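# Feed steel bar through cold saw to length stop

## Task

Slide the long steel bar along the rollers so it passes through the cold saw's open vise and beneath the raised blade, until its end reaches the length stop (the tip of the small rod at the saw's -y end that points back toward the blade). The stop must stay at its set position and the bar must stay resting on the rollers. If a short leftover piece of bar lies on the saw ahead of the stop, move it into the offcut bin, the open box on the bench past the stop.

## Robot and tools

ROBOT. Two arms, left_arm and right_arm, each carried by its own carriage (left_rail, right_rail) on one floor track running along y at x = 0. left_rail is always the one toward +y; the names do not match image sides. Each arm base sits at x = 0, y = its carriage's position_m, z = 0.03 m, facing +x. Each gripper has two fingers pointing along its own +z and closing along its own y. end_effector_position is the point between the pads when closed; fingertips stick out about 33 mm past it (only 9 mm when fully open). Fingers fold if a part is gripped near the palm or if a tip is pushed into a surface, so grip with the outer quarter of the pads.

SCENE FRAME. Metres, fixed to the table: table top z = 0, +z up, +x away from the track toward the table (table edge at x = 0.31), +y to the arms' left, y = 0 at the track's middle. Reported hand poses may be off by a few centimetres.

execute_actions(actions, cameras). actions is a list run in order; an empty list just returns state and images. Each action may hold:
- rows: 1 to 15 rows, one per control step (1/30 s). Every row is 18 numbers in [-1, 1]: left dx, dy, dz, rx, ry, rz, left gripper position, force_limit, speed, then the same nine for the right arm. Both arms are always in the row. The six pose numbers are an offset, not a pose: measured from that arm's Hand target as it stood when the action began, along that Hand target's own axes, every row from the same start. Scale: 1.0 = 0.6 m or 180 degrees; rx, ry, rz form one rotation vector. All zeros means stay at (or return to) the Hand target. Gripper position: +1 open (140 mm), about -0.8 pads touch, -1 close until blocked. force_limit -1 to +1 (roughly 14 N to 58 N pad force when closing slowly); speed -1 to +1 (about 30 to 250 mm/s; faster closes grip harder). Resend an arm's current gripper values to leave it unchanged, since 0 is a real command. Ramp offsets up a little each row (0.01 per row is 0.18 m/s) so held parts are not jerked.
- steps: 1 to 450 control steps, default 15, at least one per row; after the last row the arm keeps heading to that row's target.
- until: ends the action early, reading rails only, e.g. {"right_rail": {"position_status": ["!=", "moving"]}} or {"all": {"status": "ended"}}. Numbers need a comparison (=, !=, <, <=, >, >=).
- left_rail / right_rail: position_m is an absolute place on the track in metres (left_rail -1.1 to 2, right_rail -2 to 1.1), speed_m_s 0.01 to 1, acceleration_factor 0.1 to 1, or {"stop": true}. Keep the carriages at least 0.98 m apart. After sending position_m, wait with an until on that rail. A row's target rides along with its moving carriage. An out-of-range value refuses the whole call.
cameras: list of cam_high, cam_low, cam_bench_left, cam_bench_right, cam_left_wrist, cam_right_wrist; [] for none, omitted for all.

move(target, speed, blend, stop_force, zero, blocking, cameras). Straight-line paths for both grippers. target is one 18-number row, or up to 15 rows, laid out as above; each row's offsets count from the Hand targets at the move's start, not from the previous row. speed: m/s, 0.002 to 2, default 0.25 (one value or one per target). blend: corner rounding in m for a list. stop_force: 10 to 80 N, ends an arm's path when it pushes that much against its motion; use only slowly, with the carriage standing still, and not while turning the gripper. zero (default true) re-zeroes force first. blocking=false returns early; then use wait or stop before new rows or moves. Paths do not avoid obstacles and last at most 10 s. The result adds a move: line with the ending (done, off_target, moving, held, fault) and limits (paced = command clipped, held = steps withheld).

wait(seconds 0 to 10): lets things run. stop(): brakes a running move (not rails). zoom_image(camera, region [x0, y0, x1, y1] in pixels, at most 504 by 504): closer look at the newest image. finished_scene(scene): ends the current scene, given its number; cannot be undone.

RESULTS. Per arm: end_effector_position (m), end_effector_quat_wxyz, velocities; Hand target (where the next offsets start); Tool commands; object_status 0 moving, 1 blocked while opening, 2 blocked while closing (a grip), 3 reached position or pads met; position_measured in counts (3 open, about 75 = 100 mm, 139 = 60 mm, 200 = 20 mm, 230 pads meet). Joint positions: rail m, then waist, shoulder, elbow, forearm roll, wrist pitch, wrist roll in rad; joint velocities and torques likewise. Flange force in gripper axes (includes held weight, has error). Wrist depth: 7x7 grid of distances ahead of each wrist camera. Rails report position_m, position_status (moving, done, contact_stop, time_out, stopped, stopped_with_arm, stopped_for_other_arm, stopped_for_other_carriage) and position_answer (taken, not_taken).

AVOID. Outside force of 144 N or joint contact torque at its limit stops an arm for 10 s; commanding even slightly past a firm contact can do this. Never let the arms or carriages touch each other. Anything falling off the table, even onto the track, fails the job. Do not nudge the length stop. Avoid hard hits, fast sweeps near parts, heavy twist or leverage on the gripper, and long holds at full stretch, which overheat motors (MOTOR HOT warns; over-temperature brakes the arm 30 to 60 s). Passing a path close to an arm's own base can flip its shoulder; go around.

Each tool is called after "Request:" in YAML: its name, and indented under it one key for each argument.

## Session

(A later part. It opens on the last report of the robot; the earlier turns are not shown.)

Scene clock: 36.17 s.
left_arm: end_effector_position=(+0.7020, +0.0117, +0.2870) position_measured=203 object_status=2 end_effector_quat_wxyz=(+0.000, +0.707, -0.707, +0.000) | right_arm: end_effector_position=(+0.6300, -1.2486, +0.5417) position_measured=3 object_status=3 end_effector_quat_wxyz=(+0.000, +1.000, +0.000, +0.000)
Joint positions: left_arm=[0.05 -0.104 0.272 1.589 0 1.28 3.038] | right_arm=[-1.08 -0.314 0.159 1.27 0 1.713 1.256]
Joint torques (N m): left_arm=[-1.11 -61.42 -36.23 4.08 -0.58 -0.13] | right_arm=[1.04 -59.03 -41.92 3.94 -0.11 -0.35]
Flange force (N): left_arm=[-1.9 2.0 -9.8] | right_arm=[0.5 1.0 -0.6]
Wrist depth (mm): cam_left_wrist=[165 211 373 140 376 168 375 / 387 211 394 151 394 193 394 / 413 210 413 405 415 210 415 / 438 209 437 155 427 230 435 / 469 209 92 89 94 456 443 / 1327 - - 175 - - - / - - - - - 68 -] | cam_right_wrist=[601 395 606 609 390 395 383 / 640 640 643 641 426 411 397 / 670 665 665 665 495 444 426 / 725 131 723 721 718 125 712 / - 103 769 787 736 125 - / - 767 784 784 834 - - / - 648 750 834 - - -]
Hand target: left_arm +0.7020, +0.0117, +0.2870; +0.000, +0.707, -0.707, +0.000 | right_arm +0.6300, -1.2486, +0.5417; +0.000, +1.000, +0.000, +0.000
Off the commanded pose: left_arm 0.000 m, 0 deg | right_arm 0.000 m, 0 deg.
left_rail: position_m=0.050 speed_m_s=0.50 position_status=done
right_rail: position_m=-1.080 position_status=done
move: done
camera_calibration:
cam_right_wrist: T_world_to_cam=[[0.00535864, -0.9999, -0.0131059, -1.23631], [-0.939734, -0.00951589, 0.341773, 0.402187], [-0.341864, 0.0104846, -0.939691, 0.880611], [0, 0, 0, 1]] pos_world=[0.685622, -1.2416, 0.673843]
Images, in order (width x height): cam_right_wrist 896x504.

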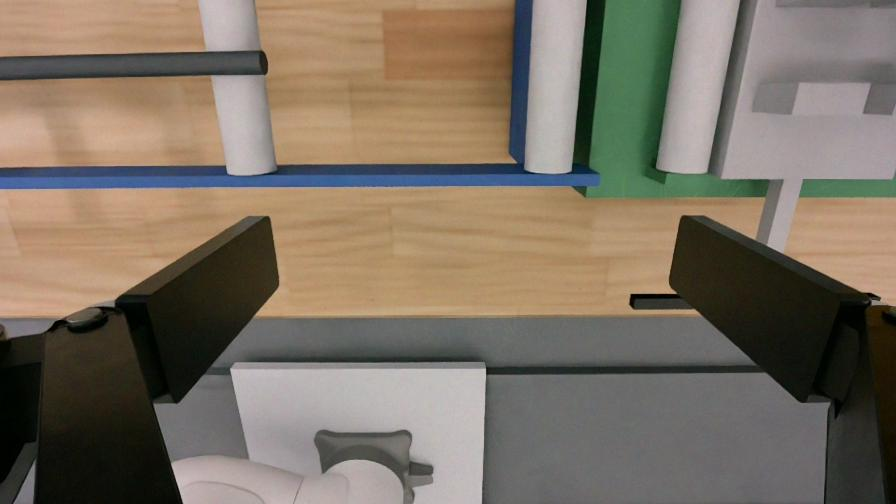

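Request:
move:
  target: [0,0,0,0,0,0,-1,0,-1,-0.55,-0.28,-0.22,0,0,0,-1,0,1]
  speed: 0.5
  cameras: ["cam_high","cam_bench_right"]

Scene clock: 38.97 s.
left_arm: end_effector_position=(+0.7020, +0.0117, +0.2870) position_measured=203 object_status=2 end_effector_quat_wxyz=(+0.000, +0.707, -0.707, +0.000) | right_arm: end_effector_position=(+0.3000, -1.0805, +0.6736) position_measured=236 object_status=3 end_effector_quat_wxyz=(+0.000, +1.000, +0.000, +0.000)
Joint positions: left_arm=[0.05 -0.104 0.272 1.589 0 1.28 3.038] | right_arm=[-1.08 -0.117 -0.341 1.469 0 2.013 1.454]
Joint torques (N m): left_arm=[-0.74 -61.97 -36.47 4.03 -0.52 -0.15] | right_arm=[0.62 -4 -38.28 3.56 -0.13 -0.39]
Flange force (N): left_arm=[-1.3 1.6 -9.1] | right_arm=[1.4 1.0 -0.8]
Wrist depth (mm): cam_left_wrist=[165 212 374 140 375 168 376 / 389 211 393 151 394 193 394 / 414 210 414 403 414 210 415 / 436 210 438 156 427 230 445 / 470 209 92 89 94 456 482 / 1313 - - 175 - - - / - - - - - 67 -] | cam_right_wrist=[729 725 727 732 727 729 736 / 750 772 762 755 752 762 757 / - 803 828 787 790 831 - / - 876 828 136 848 870 886 / 920 - - - - - - / 1014 - - - - - 1961 / - - - - - - -]
Hand target: left_arm +0.7020, +0.0117, +0.2870; +0.000, +0.707, -0.707, +0.000 | right_arm +0.3000, -1.0805, +0.6737; +0.000, +1.000, +0.000, +0.000
Off the commanded pose: left_arm 0.000 m, 0 deg | right_arm 0.000 m, 0 deg.
left_rail: position_m=0.050 speed_m_s=0.50 position_status=done
right_rail: position_m=-1.080 position_status=done
move: done; limits=paced
Images, in order (width x height): cam_high 896x504, cam_bench_right 896x504.

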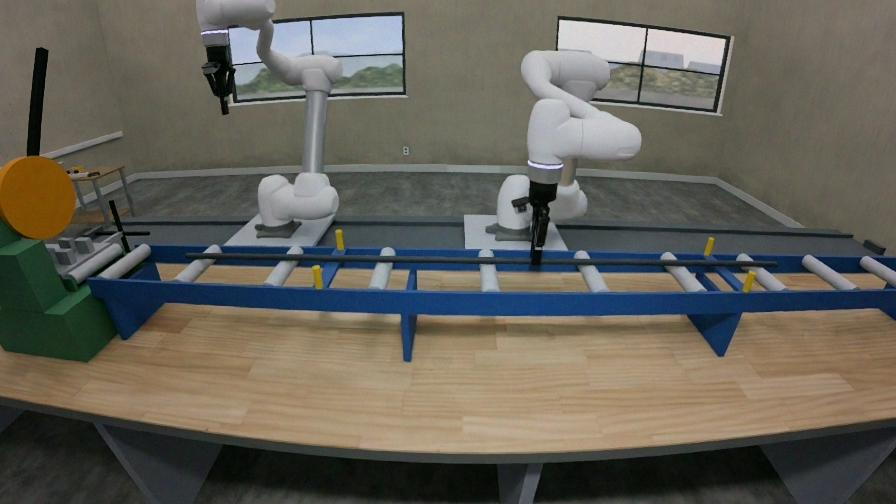

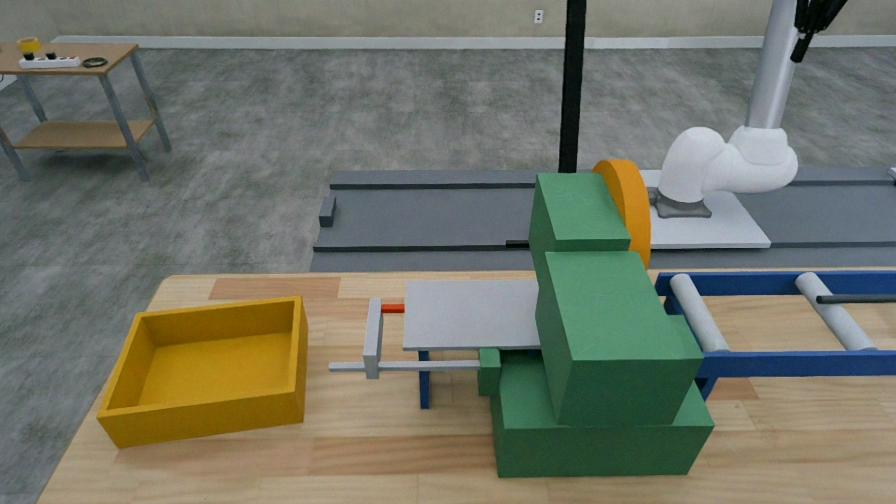

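Request:
move:
  target: [0,0,0,0,0,0,-1,0,-1,-0.08,0,0,0,0,0,-1,0,1]
  speed: 0.3
  cameras: []

Request:
execute_actions:
  actions:
    - {"right_rail":{"position_m":-1.98,"speed_m_s":0.7},"steps":300,"until":{"right_rail":{"position_status":["!=","moving"]}}}
  cameras: ["cam_bench_right"]

Request:
move:
  target: [0,0,0,0,0,0,-1,0,-1,0.65,0,0.25,0,0,0,-1,0,1]
  speed: 0.4
  cameras: ["cam_right_wrist","cam_bench_right"]

Scene clock: 40.37 s.
left_arm: end_effector_position=(+0.7020, +0.0117, +0.2870) position_measured=203 object_status=2 end_effector_quat_wxyz=(+0.000, +0.707, -0.707, +0.000) | right_arm: end_effector_position=(+0.2520, -1.0805, +0.6736) position_measured=236 object_status=3 end_effector_quat_wxyz=(+0.000, +1.000, +0.000, +0.000)
Joint positions: left_arm=[0.05 -0.104 0.272 1.589 0 1.28 3.038] | right_arm=[-1.08 -0.139 -0.411 1.507 0 2.045 1.431]
Joint torques (N m): left_arm=[-0.65 -61.77 -36.29 4.07 -0.48 -0.16] | right_arm=[-0.24 4.19 -37.65 3.5 -0.09 -0.35]
Flange force (N): left_arm=[-1.5 1.6 -9.4] | right_arm=[0.3 -2.3 -0.4]
Wrist depth (mm): cam_left_wrist=[165 211 375 140 375 168 374 / 389 211 393 151 392 193 394 / 413 210 415 406 415 209 418 / 438 210 437 155 427 229 452 / 471 209 92 89 94 454 468 / 1320 - - 175 - - - / - - - - - 68 -] | cam_right_wrist=[725 727 729 729 732 729 732 / - 702 - 790 - 784 814 / 792 - 792 784 779 828 - / - - 626 136 800 876 - / - - - - - - - / 1945 - - - - - 1929 / - - - - - - -]
Hand target: left_arm +0.7020, +0.0117, +0.2870; +0.000, +0.707, -0.707, +0.000 | right_arm +0.2520, -1.0805, +0.6737; +0.000, +1.000, +0.000, +0.000
Off the commanded pose: left_arm 0.000 m, 0 deg | right_arm 0.000 m, 0 deg.
left_rail: position_m=0.050 speed_m_s=0.50 position_status=done
right_rail: position_m=-1.080 position_status=done
move: done
No camera images: "cameras" was empty.

Scene clock: 43.10 s.
left_arm: end_effector_position=(+0.7020, +0.0117, +0.2870) position_measured=203 object_status=2 end_effector_quat_wxyz=(+0.000, +0.707, -0.707, +0.000) | right_arm: end_effector_position=(+0.2520, -1.9805, +0.6737) position_measured=236 object_status=3 end_effector_quat_wxyz=(+0.000, +1.000, +0.000, +0.000)
Joint positions: left_arm=[0.05 -0.104 0.272 1.589 0 1.28 3.038] | right_arm=[-1.98 -0.139 -0.411 1.507 0 2.045 1.431]
Joint torques (N m): left_arm=[-0.7 -61.42 -36.25 4.13 -0.51 -0.13] | right_arm=[-0.29 3.76 -37.65 3.57 -0.16 -0.35]
Flange force (N): left_arm=[-0.9 2.0 -9.7] | right_arm=[0.5 -2.5 -0.8]
Wrist depth (mm): cam_left_wrist=[165 211 375 139 374 168 374 / 389 211 392 150 393 193 394 / 414 211 415 405 415 209 417 / 436 210 438 155 427 229 445 / 468 209 92 89 94 454 471 / 1313 - - 175 - - - / - - - - - 67 -] | cam_right_wrist=[725 734 734 727 727 729 729 / - - - - 772 1495 1524 / - - 764 777 808 1564 1574 / 845 - 623 136 814 1685 1685 / 989 - - - - 1759 1799 / 1826 - - - - - 1869 / - - - - - - -]
Hand target: left_arm +0.7020, +0.0117, +0.2870; +0.000, +0.707, -0.707, +0.000 | right_arm +0.2520, -1.9805, +0.6737; +0.000, +1.000, +0.000, +0.000
Tool commands: left_gripper/position=-1.0 left_gripper/force_limit=+0.0 left_gripper/speed=-1.0 right_gripper/position=-1.0 right_gripper/force_limit=+0.0 right_gripper/speed=+1.0
Off the commanded pose: left_arm 0.000 m, 0 deg | right_arm 0.000 m, 0 deg.
left_rail: position_m=0.050 speed_m_s=0.50 position_status=done
right_rail: position_m=-1.980 speed_m_s=0.70 position_status=done
Images, in order (width x height): cam_bench_right 896x504.

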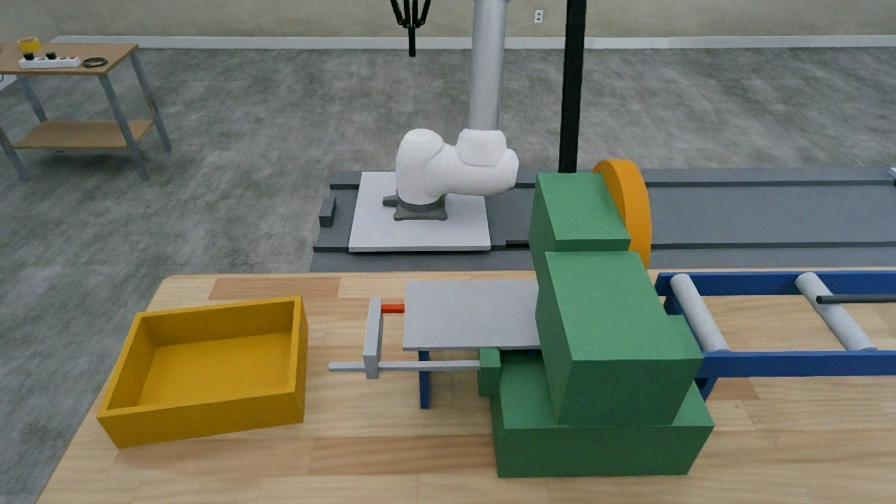

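Scene clock: 44.67 s.
left_arm: end_effector_position=(+0.7020, +0.0117, +0.2870) position_measured=203 object_status=2 end_effector_quat_wxyz=(+0.000, +0.707, -0.707, +0.000) | right_arm: end_effector_position=(+0.6419, -1.9805, +0.5237) position_measured=236 object_status=3 end_effector_quat_wxyz=(+0.000, +1.000, +0.000, +0.000)
Joint positions: left_arm=[0.05 -0.104 0.272 1.589 0 1.28 3.038] | right_arm=[-1.98 -0.055 0.138 1.326 0 1.678 1.516]
Joint torques (N m): left_arm=[-1.21 -61.72 -36.23 4.09 -0.53 -0.13] | right_arm=[-0.17 -56.31 -42.14 3.96 -0.07 -0.38]
Flange force (N): left_arm=[-2.1 1.5 -9.8] | right_arm=[-0.5 -0.7 -0.3]
Wrist depth (mm): cam_left_wrist=[165 211 374 139 375 168 375 / 388 211 391 151 393 194 394 / 413 210 414 405 416 210 419 / 438 210 438 156 429 229 445 / 467 209 92 89 94 454 464 / 1320 - - 175 - - - / - - - - - 68 -] | cam_right_wrist=[369 370 369 370 589 600 - / 383 390 392 395 630 - - / 411 403 411 659 663 - 643 / 695 702 702 136 697 706 702 / 736 727 - - - 738 745 / - - - - - - 1685 / - - - - - - -]
Hand target: left_arm +0.7020, +0.0117, +0.2870; +0.000, +0.707, -0.707, +0.000 | right_arm +0.6420, -1.9805, +0.5237; +0.000, +1.000, +0.000, +0.000
Off the commanded pose: left_arm 0.000 m, 0 deg | right_arm 0.000 m, 0 deg.
left_rail: position_m=0.050 speed_m_s=0.50 position_status=done
right_rail: position_m=-1.980 speed_m_s=0.70 position_status=done
move: done
camera_calibration:
cam_right_wrist: T_world_to_cam=[[0.00536045, -0.9999, -0.0131051, -1.96844], [-0.939778, -0.00951598, 0.341653, 0.412632], [-0.341743, 0.0104845, -0.939735, 0.875478], [0, 0, 0, 1]] pos_world=[0.697523, -1.9735, 0.655944]
Images, in order (width x height): cam_bench_right 896x504, cam_right_wrist 896x504.

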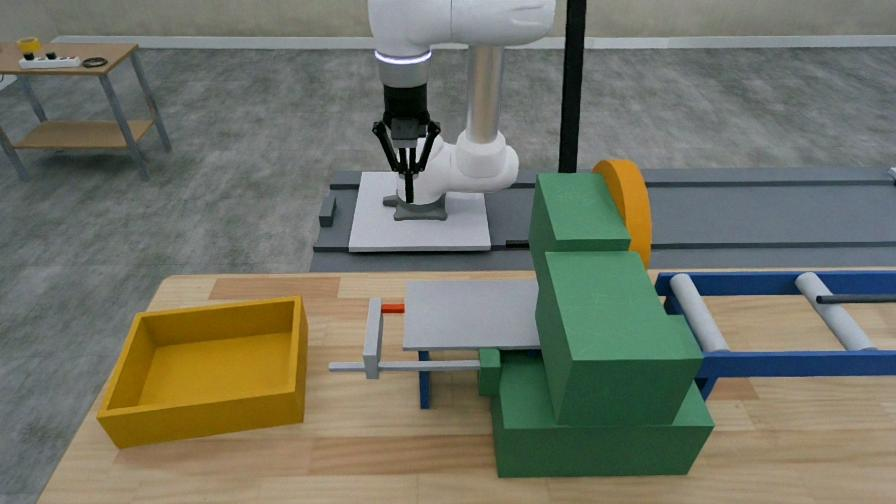

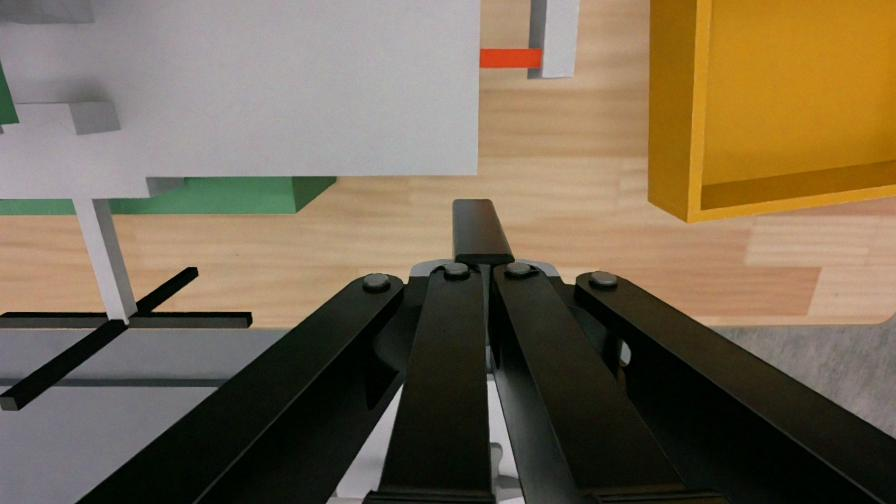

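Request:
move:
  target: [0,-0.0233,0,0,0,0,-1,0,-1,0,0,0,0,0,0,-1,0,1]
  speed: 0.05
  cameras: []

Request:
execute_actions:
  actions:
    - {"left_rail":{"position_m":-0.77,"speed_m_s":0.3},"steps":400,"until":{"left_rail":{"position_status":["!=","moving"]}}}

Scene clock: 47.40 s.
left_arm: end_effector_position=(+0.7160, +0.0117, +0.2870) position_measured=203 object_status=2 end_effector_quat_wxyz=(+0.000, +0.707, -0.707, +0.000) | right_arm: end_effector_position=(+0.6420, -1.9805, +0.5237) position_measured=236 object_status=3 end_effector_quat_wxyz=(+0.000, +1.000, +0.000, +0.000)
Joint positions: left_arm=[0.05 -0.102 0.294 1.561 0 1.287 3.04] | right_arm=[-1.98 -0.055 0.138 1.326 0 1.678 1.516]
Joint torques (N m): left_arm=[0.88 -64.47 -46 4.54 -5.87 -1.06] | right_arm=[-0.08 -56.8 -42.12 3.93 -0.13 -0.36]
Flange force (N): left_arm=[-1.3 18.0 -6.2] | right_arm=[0.6 -0.5 -0.5]
Wrist depth (mm): cam_left_wrist=[372 189 374 139 374 202 372 / 393 188 394 149 394 202 393 / 415 202 415 405 412 202 416 / 436 201 433 156 434 219 440 / 469 217 92 89 94 204 469 / 1305 - - 178 - - - / - - - - - 67 -] | cam_right_wrist=[368 369 369 369 582 547 - / 386 389 390 395 625 - 645 / 410 410 412 665 665 589 650 / 695 699 697 136 693 708 699 / 727 729 - - - 745 750 / - - - - - - 1697 / - - - - - - -]
Hand target: left_arm +0.7160, +0.0117, +0.2870; +0.000, +0.707, -0.707, +0.000 | right_arm +0.6420, -1.9805, +0.5237; +0.000, +1.000, +0.000, +0.000
Off the commanded pose: left_arm 0.000 m, 0 deg | right_arm 0.000 m, 0 deg.
left_rail: position_m=0.050 speed_m_s=0.50 position_status=done
right_rail: position_m=-1.980 speed_m_s=0.70 position_status=done
move: done
No camera images: "cameras" was empty.

Scene clock: 51.67 s.
left_arm: end_effector_position=(+0.7160, -0.8083, +0.2870) position_measured=203 object_status=2 end_effector_quat_wxyz=(+0.000, +0.707, -0.707, +0.000) | right_arm: end_effector_position=(+0.6420, -1.9805, +0.5237) position_measured=236 object_status=3 end_effector_quat_wxyz=(+0.000, +1.000, +0.000, +0.000)
Joint positions: left_arm=[-0.77 -0.102 0.294 1.561 0 1.287 3.04] | right_arm=[-1.98 -0.055 0.138 1.326 0 1.678 1.516]
Joint torques (N m): left_arm=[-4.44 -69.06 -39.17 1.5 0.33 -0.96] | right_arm=[-0.14 -56.87 -42.12 3.97 -0.13 -0.39]
Flange force (N): left_arm=[-7.6 -0.9 -2.2] | right_arm=[0.8 -0.6 -0.5]
Wrist depth (mm): cam_left_wrist=[373 188 374 139 373 203 370 / 392 188 394 149 393 203 394 / 413 201 415 407 414 203 415 / 439 217 433 156 433 219 440 / 468 216 92 89 94 204 467 / 1305 - - 176 - - - / - - - - - 68 -] | cam_right_wrist=[368 366 367 368 582 586 - / 385 390 390 394 628 546 - / 412 403 410 661 654 - - / 693 702 704 136 699 706 699 / 723 729 - - - 741 750 / - - - - - - 1639 / - - - - - - -]
Hand target: left_arm +0.7160, -0.8083, +0.2870; +0.000, +0.707, -0.707, +0.000 | right_arm +0.6420, -1.9805, +0.5237; +0.000, +1.000, +0.000, +0.000
Tool commands: left_gripper/position=-1.0 left_gripper/force_limit=+0.0 left_gripper/speed=-1.0 right_gripper/position=-1.0 right_gripper/force_limit=+0.0 right_gripper/speed=+1.0
Off the commanded pose: left_arm 0.000 m, 0 deg | right_arm 0.000 m, 0 deg.
left_rail: position_m=-0.770 speed_m_s=0.30 position_status=done
right_rail: position_m=-1.980 speed_m_s=0.70 position_status=done
camera_calibration:
cam_left_wrist: T_world_to_cam=[[-0.999888, 0.0143615, -0.00412977, 0.741468], [0.012288, 0.947451, 0.319666, 0.671665], [0.00850363, 0.31958, -0.947521, 0.667251], [0, 0, 0, 1]] pos_world=[0.727458, -0.860258, 0.420588]
cam_right_wrist: T_world_to_cam=[[0.00535864, -0.9999, -0.0131059, -1.96844], [-0.939734, -0.00951589, 0.341773, 0.412651], [-0.341864, 0.0104846, -0.939691, 0.875473], [0, 0, 0, 1]] pos_world=[0.697622, -1.9735, 0.655843]

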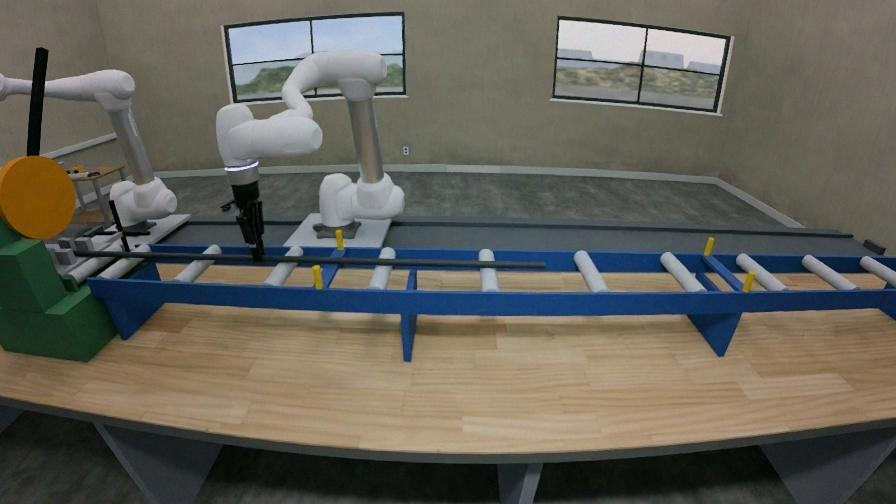

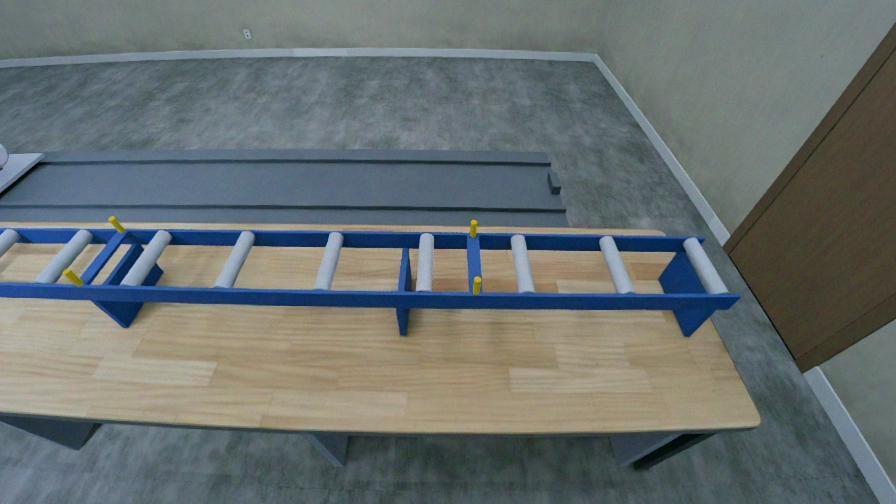

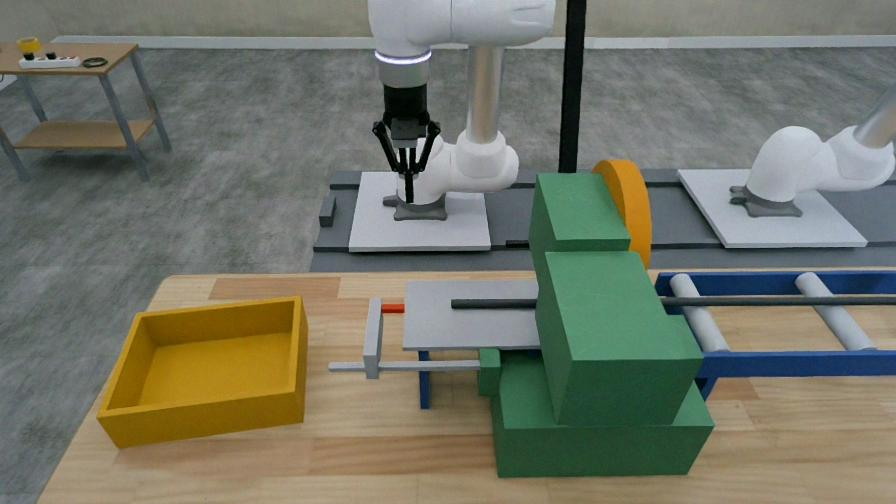

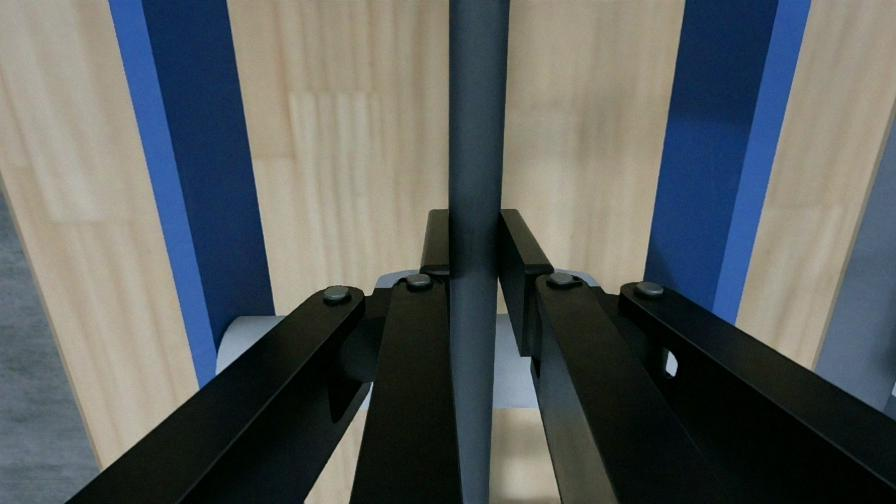

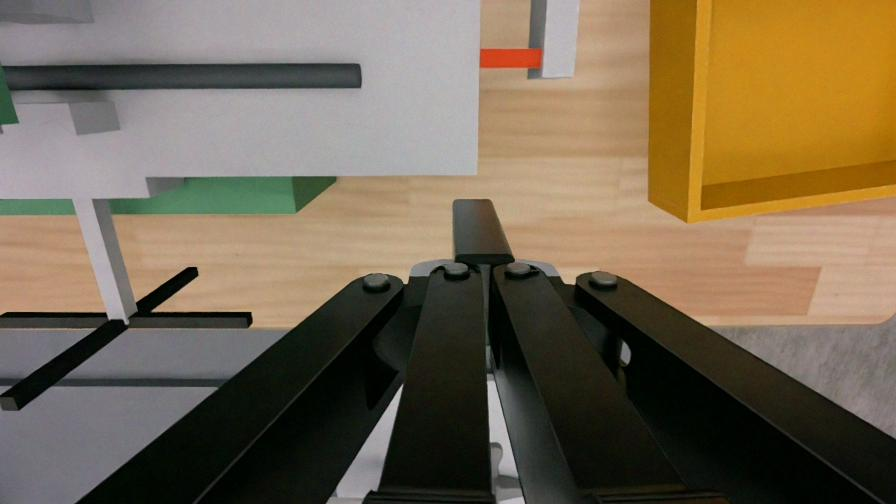

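Request:
move:
  target: [0,-0.009,0,0,0,-0.0035,-1,0,-1,0,0,0,0,0,0,-1,0,1]
  speed: 0.03
  cameras: ["cam_right_wrist"]

Request:
execute_actions:
  actions:
    - {"left_rail":{"position_m":-0.84,"speed_m_s":0.1},"steps":400,"until":{"left_rail":{"position_status":["!=","moving"]}}}
  cameras: ["cam_right_wrist","cam_bench_right"]

Request:
zoom_image:
  camera: "cam_right_wrist"
  region: [330, 0, 600, 150]

Scene clock: 53.80 s.
left_arm: end_effector_position=(+0.7214, -0.8084, +0.2870) position_measured=203 object_status=2 end_effector_quat_wxyz=(+0.000, +0.711, -0.703, +0.000) | right_arm: end_effector_position=(+0.6420, -1.9805, +0.5237) position_measured=236 object_status=3 end_effector_quat_wxyz=(+0.000, +1.000, +0.000, +0.000)
Joint positions: left_arm=[-0.77 -0.101 0.302 1.55 0 1.29 3.03] | right_arm=[-1.98 -0.055 0.138 1.326 0 1.678 1.516]
Joint torques (N m): left_arm=[0.54 -71.99 -49.58 4.06 -5.39 -1.42] | right_arm=[-0.25 -56.66 -42.23 3.96 -0.12 -0.37]
Flange force (N): left_arm=[-2.0 15.1 2.3] | right_arm=[0.6 -0.6 -0.1]
Wrist depth (mm): cam_left_wrist=[373 178 373 139 374 212 367 / 392 178 392 147 394 212 389 / 414 207 412 404 414 212 417 / 437 226 431 156 432 212 445 / 467 451 92 89 94 198 474 / 1335 - - 179 - - - / - - - - - 68 -] | cam_right_wrist=[362 364 366 369 582 575 592 / 384 390 390 393 626 621 - / 410 418 413 665 663 657 654 / 699 702 706 136 693 702 704 / 750 727 - - - 738 748 / - - - - - - 1709 / - - - - - - -]
Hand target: left_arm +0.7214, -0.8084, +0.2870; +0.000, +0.711, -0.703, +0.000 | right_arm +0.6420, -1.9805, +0.5237; +0.000, +1.000, +0.000, +0.000
Off the commanded pose: left_arm 0.000 m, 0 deg | right_arm 0.000 m, 0 deg.
left_rail: position_m=-0.770 speed_m_s=0.30 position_status=done
right_rail: position_m=-1.980 speed_m_s=0.70 position_status=done
move: done
camera_calibration:
cam_right_wrist: T_world_to_cam=[[0.00535864, -0.9999, -0.0131059, -1.96844], [-0.939734, -0.00951589, 0.341773, 0.412651], [-0.341864, 0.0104846, -0.939691, 0.875473], [0, 0, 0, 1]] pos_world=[0.697622, -1.9735, 0.655843]
Images, in order (width x height): cam_right_wrist 896x504.

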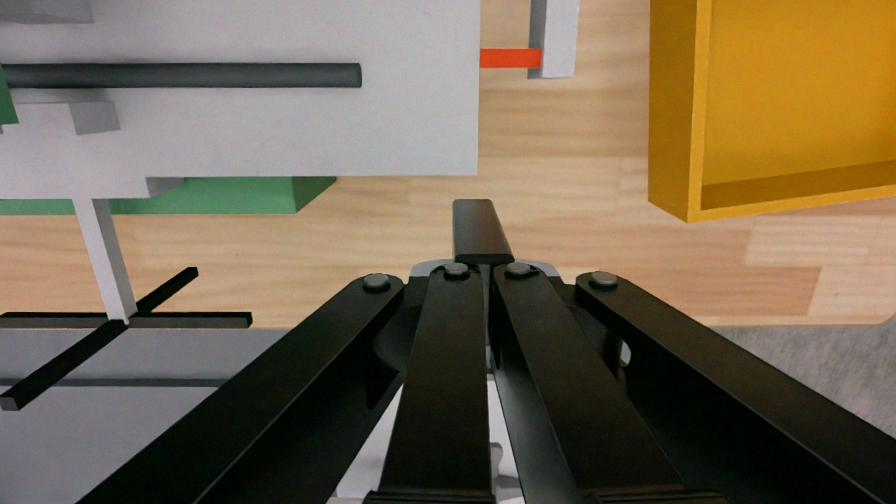

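Scene clock: 55.17 s.
left_arm: end_effector_position=(+0.7214, -0.8784, +0.2870) position_measured=203 object_status=2 end_effector_quat_wxyz=(+0.000, +0.711, -0.703, +0.000) | right_arm: end_effector_position=(+0.6420, -1.9805, +0.5237) position_measured=236 object_status=3 end_effector_quat_wxyz=(+0.000, +1.000, +0.000, +0.000)
Joint positions: left_arm=[-0.84 -0.101 0.302 1.549 0 1.29 3.03] | right_arm=[-1.98 -0.055 0.138 1.326 0 1.678 1.516]
Joint torques (N m): left_arm=[-3.59 -73.24 -41.48 1.57 0.5 -1.39] | right_arm=[-0.11 -56.65 -42.09 3.97 -0.12 -0.41]
Flange force (N): left_arm=[-6.7 -1.2 2.6] | right_arm=[0.3 -0.8 -0.5]
Wrist depth (mm): cam_left_wrist=[373 177 373 139 373 213 367 / 392 177 393 147 394 213 391 / 413 207 415 405 415 212 414 / 439 225 432 156 434 213 438 / 470 453 92 89 94 199 471 / 1320 - - 179 - - - / - - - - - 68 -] | cam_right_wrist=[361 365 365 370 582 578 - / 385 388 388 394 625 563 - / 411 412 410 665 665 659 689 / 691 702 706 136 695 699 708 / 493 729 - - - 736 748 / - - - - - - 1709 / - - - - - - -]
Hand target: left_arm +0.7214, -0.8783, +0.2870; +0.000, +0.711, -0.703, +0.000 | right_arm +0.6420, -1.9805, +0.5237; +0.000, +1.000, +0.000, +0.000
Tool commands: left_gripper/position=-1.0 left_gripper/force_limit=+0.0 left_gripper/speed=-1.0 right_gripper/position=-1.0 right_gripper/force_limit=+0.0 right_gripper/speed=+1.0
Off the commanded pose: left_arm 0.000 m, 0 deg | right_arm 0.000 m, 0 deg.
left_rail: position_m=-0.840 speed_m_s=0.10 position_status=done
right_rail: position_m=-1.980 speed_m_s=0.70 position_status=done
camera_calibration:
cam_right_wrist: T_world_to_cam=[[0.00535864, -0.9999, -0.0131059, -1.96844], [-0.939734, -0.00951589, 0.341773, 0.412651], [-0.341864, 0.0104846, -0.939691, 0.875473], [0, 0, 0, 1]] pos_world=[0.697622, -1.9735, 0.655843]
Images, in order (width x height): cam_bench_right 896x504, cam_right_wrist 896x504.

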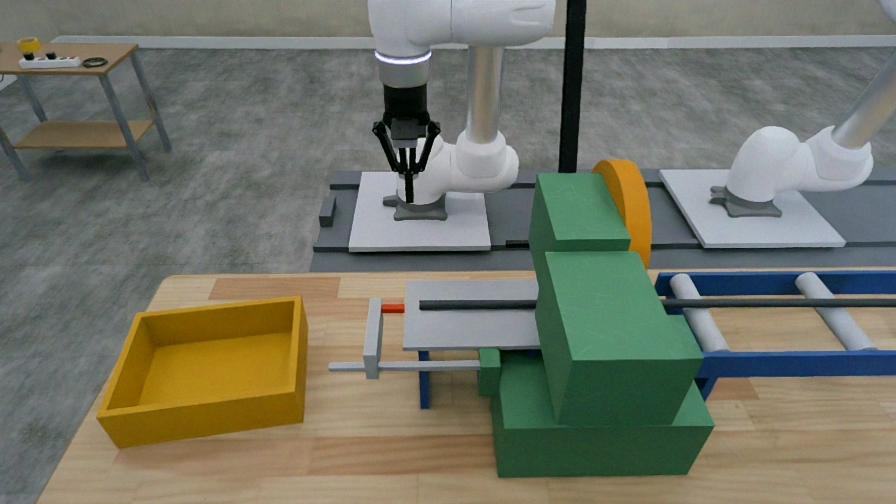

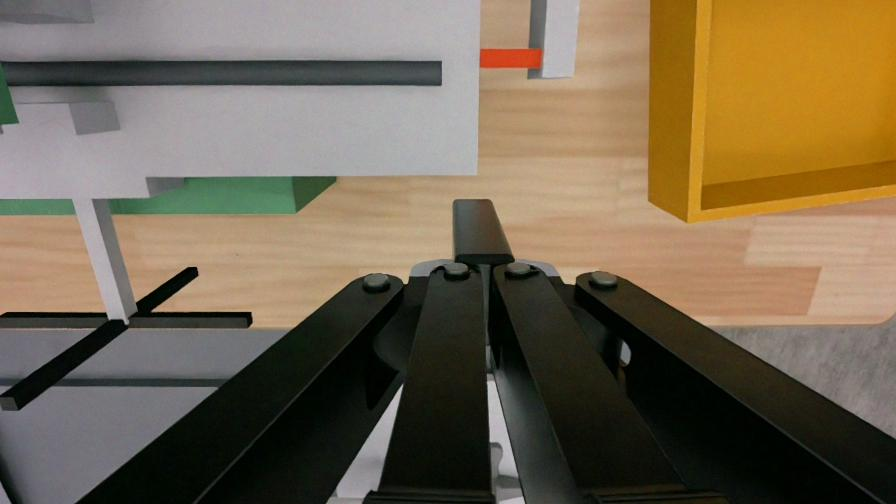

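Scaled by 1.867 from the camera's 896x504 image, which has a finer 1280x720 frame.

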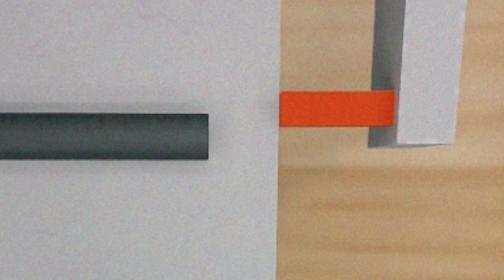

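Request:
move:
  target: [0,-0.012,0,0,0,-0.005,-1,0,-1,0,0,0,0,0,0,-1,0,1]
  speed: 0.03
  cameras: ["cam_right_wrist","cam_high"]

Request:
zoom_image:
  camera: "cam_right_wrist"
  region: [330, 0, 600, 150]

Request:
zoom_image:
  camera: "cam_high"
  region: [60, 180, 560, 340]

Scene clock: 56.67 s.
left_arm: end_effector_position=(+0.7286, -0.8783, +0.2870) position_measured=203 object_status=2 end_effector_quat_wxyz=(+0.000, +0.716, -0.698, +0.000) | right_arm: end_effector_position=(+0.6420, -1.9805, +0.5237) position_measured=236 object_status=3 end_effector_quat_wxyz=(+0.000, +1.000, +0.000, +0.000)
Joint positions: left_arm=[-0.84 -0.1 0.313 1.534 0 1.294 3.015] | right_arm=[-1.98 -0.055 0.138 1.326 0 1.678 1.516]
Joint torques (N m): left_arm=[2.49 -66.24 -45.6 4.9 -6.27 -1.73] | right_arm=[-0.06 -56.49 -42.17 3.96 -0.12 -0.36]
Flange force (N): left_arm=[-0.2 17.2 -7.4] | right_arm=[-0.2 -0.5 -0.4]
Wrist depth (mm): cam_left_wrist=[374 176 373 139 374 226 177 / 391 192 393 148 396 225 391 / 413 194 413 158 417 224 412 / 441 212 433 157 434 223 438 / 470 456 92 89 94 198 471 / 1327 - - 179 - - - / - - - - - 68 -] | cam_right_wrist=[362 364 367 370 597 - - / 385 390 391 395 625 - - / 412 405 408 663 659 617 - / 693 699 699 136 695 704 699 / 490 732 - - - 736 752 / - - - - - - 1685 / - - - - - - -]
Hand target: left_arm +0.7286, -0.8783, +0.2870; +0.000, +0.716, -0.698, +0.000 | right_arm +0.6420, -1.9805, +0.5237; +0.000, +1.000, +0.000, +0.000
Off the commanded pose: left_arm 0.000 m, 0 deg | right_arm 0.000 m, 0 deg.
left_rail: position_m=-0.840 speed_m_s=0.10 position_status=done
right_rail: position_m=-1.980 speed_m_s=0.70 position_status=done
move: done
camera_calibration:
cam_right_wrist: T_world_to_cam=[[0.00535864, -0.9999, -0.0131059, -1.96844], [-0.939734, -0.00951589, 0.341773, 0.412651], [-0.341864, 0.0104846, -0.939691, 0.875473], [0, 0, 0, 1]] pos_world=[0.697622, -1.9735, 0.655843]
Images, in order (width x height): cam_high 896x504, cam_right_wrist 896x504.

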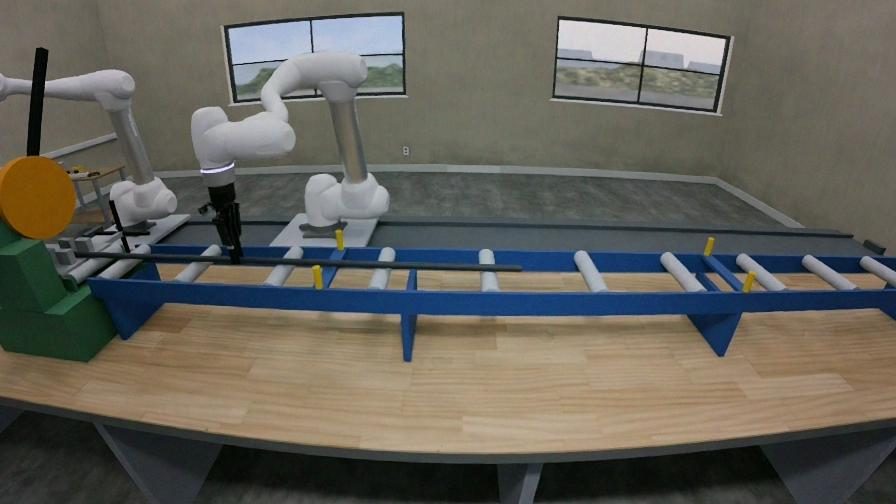

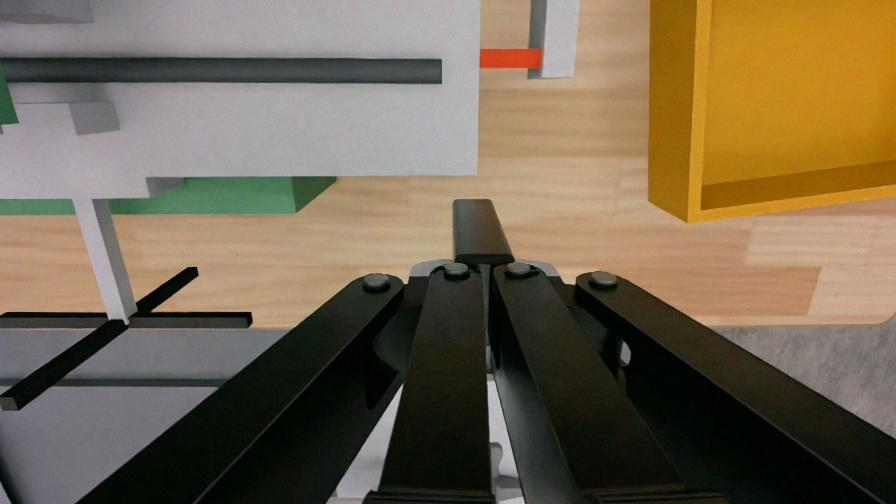

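Scaled by 1.867 from the camera's 896x504 image, which has a finer 1280x720 frame.

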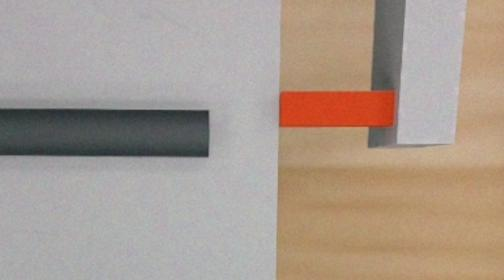

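Scaled by 1.008 from the camera's 896x504 image, which has a finer 1280x720 frame.

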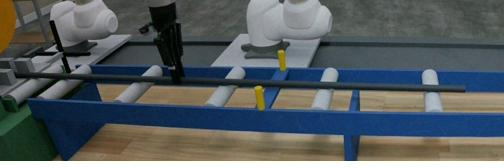

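Request:
move:
  target:
    - [0,0,0,0,0,0,-1,0,-1,0.04,-0.183,0.25,0,0,0,-1,0,1]
    - [0,0,0,0,0,0,-1,0,-1,0.04,-0.183,0.393,0,0,0,-1,0,1]
  speed: 0.15
  blend: 0.02
  cameras: ["cam_right_wrist","cam_bench_right"]

Request:
move:
  target: [0,0,0,0,0,0,-1,0,-1,0.06,0,0,0,0,0,-1,0,1]
  speed: 0.02
  stop_force: 20
  cameras: ["cam_right_wrist","cam_bench_right"]

Request:
zoom_image:
  camera: "cam_bench_right"
  region: [340, 250, 600, 400]

Scene clock: 69.13 s.
left_arm: end_effector_position=(+0.7286, -0.8783, +0.2870) position_measured=203 object_status=2 end_effector_quat_wxyz=(+0.000, +0.716, -0.698, +0.000) | right_arm: end_effector_position=(+0.6567, -1.9127, +0.4308) position_measured=236 object_status=3 end_effector_quat_wxyz=(+0.000, +1.000, +0.000, +0.000)
Joint positions: left_arm=[-0.84 -0.1 0.313 1.534 0 1.294 3.015] | right_arm=[-1.98 0.049 0.164 1.462 0.001 1.516 1.621]
Joint torques (N m): left_arm=[2.81 -65.43 -45.55 5.05 -6.36 -1.72] | right_arm=[17.71 -73.84 -34.69 1.37 -0.13 -0.38]
Flange force (N): left_arm=[0.1 18.4 -8.1] | right_arm=[39.2 22.2 -11.9]
Flange force when the fault began (N): right_arm=[36.5 46.6 -28.9]
Wrist depth (mm): cam_left_wrist=[374 176 373 139 376 226 177 / 391 191 391 148 394 225 392 / 415 193 413 157 415 225 411 / 441 212 432 158 433 224 438 / 466 456 92 89 94 198 468 / 1343 - - 179 - - - / - - - - - 68 -] | cam_right_wrist=[285 285 286 287 288 264 390 / 289 301 301 301 304 535 - / 318 318 318 319 326 560 487 / 367 610 618 136 595 606 595 / 640 626 - - - 635 640 / 408 - - - - - 1616 / - - - - - - -]
Hand target: left_arm +0.7286, -0.8783, +0.2870; +0.000, +0.716, -0.698, +0.000 | right_arm +0.6567, -1.9127, +0.4308; +0.000, +1.000, +0.000, +0.000 (not the last commanded pose)
Tool commands: left_gripper/position=-1.0 left_gripper/force_limit=+0.0 left_gripper/speed=-1.0 right_gripper/position=-1.0 right_gripper/force_limit=+0.003922 right_gripper/speed=+1.0
Off the commanded pose: left_arm 0.000 m, 0 deg | right_arm 0.149 m, 0 deg.
FORCE FAULT: contact force on the right arm reached its limit, and that arm stopped for 10 seconds. The contact can be on any part of that arm, not only on its tool. That arm's remaining commands of this call were not run. That arm's target is now where it stood when the stop ended, not its last command. That arm accepts commands again.
left_rail: position_m=-0.840 speed_m_s=0.10 position_status=done
right_rail: position_m=-1.980 speed_m_s=0.70 position_status=done
move: fault (right_arm); path passed 0 of 2 targets
camera_calibration:
cam_right_wrist: T_world_to_cam=[[0.00485391, -0.999892, -0.0138849, -1.90133], [-0.939555, -0.00931392, 0.342272, 0.458928], [-0.342364, 0.0113842, -0.939498, 0.794485], [0, 0, 0, 1]] pos_world=[0.71242, -1.9059, 0.56294]
Images, in order (width x height): cam_bench_right 896x504, cam_right_wrist 896x504.

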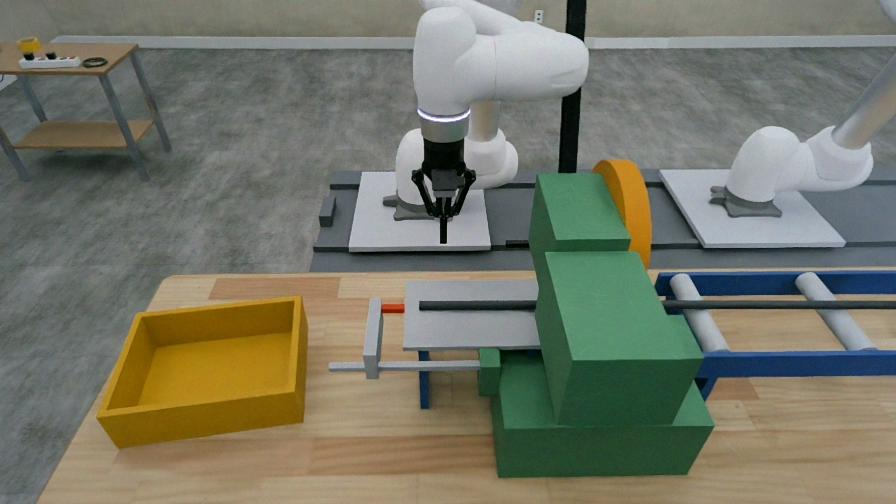

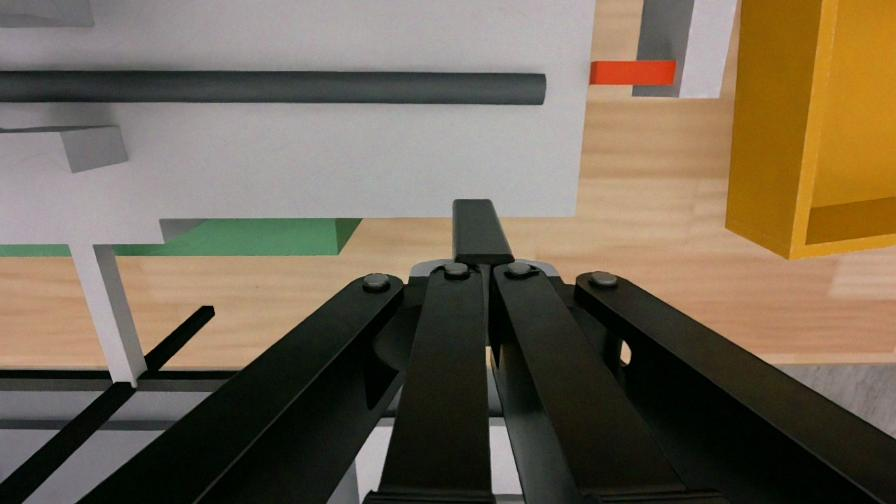

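not run: an earlier result of this reply reported a stop or a fault. Calls in your next reply go to the robot.

Scaled by 1.938 from the camera's 896x504 image, which has a finer 1280x720 frame.

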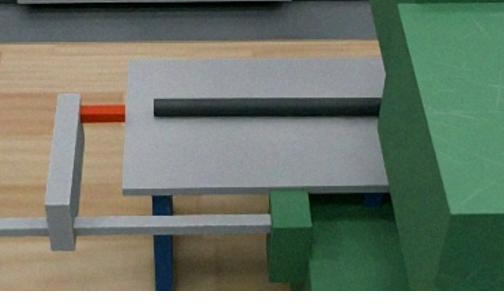

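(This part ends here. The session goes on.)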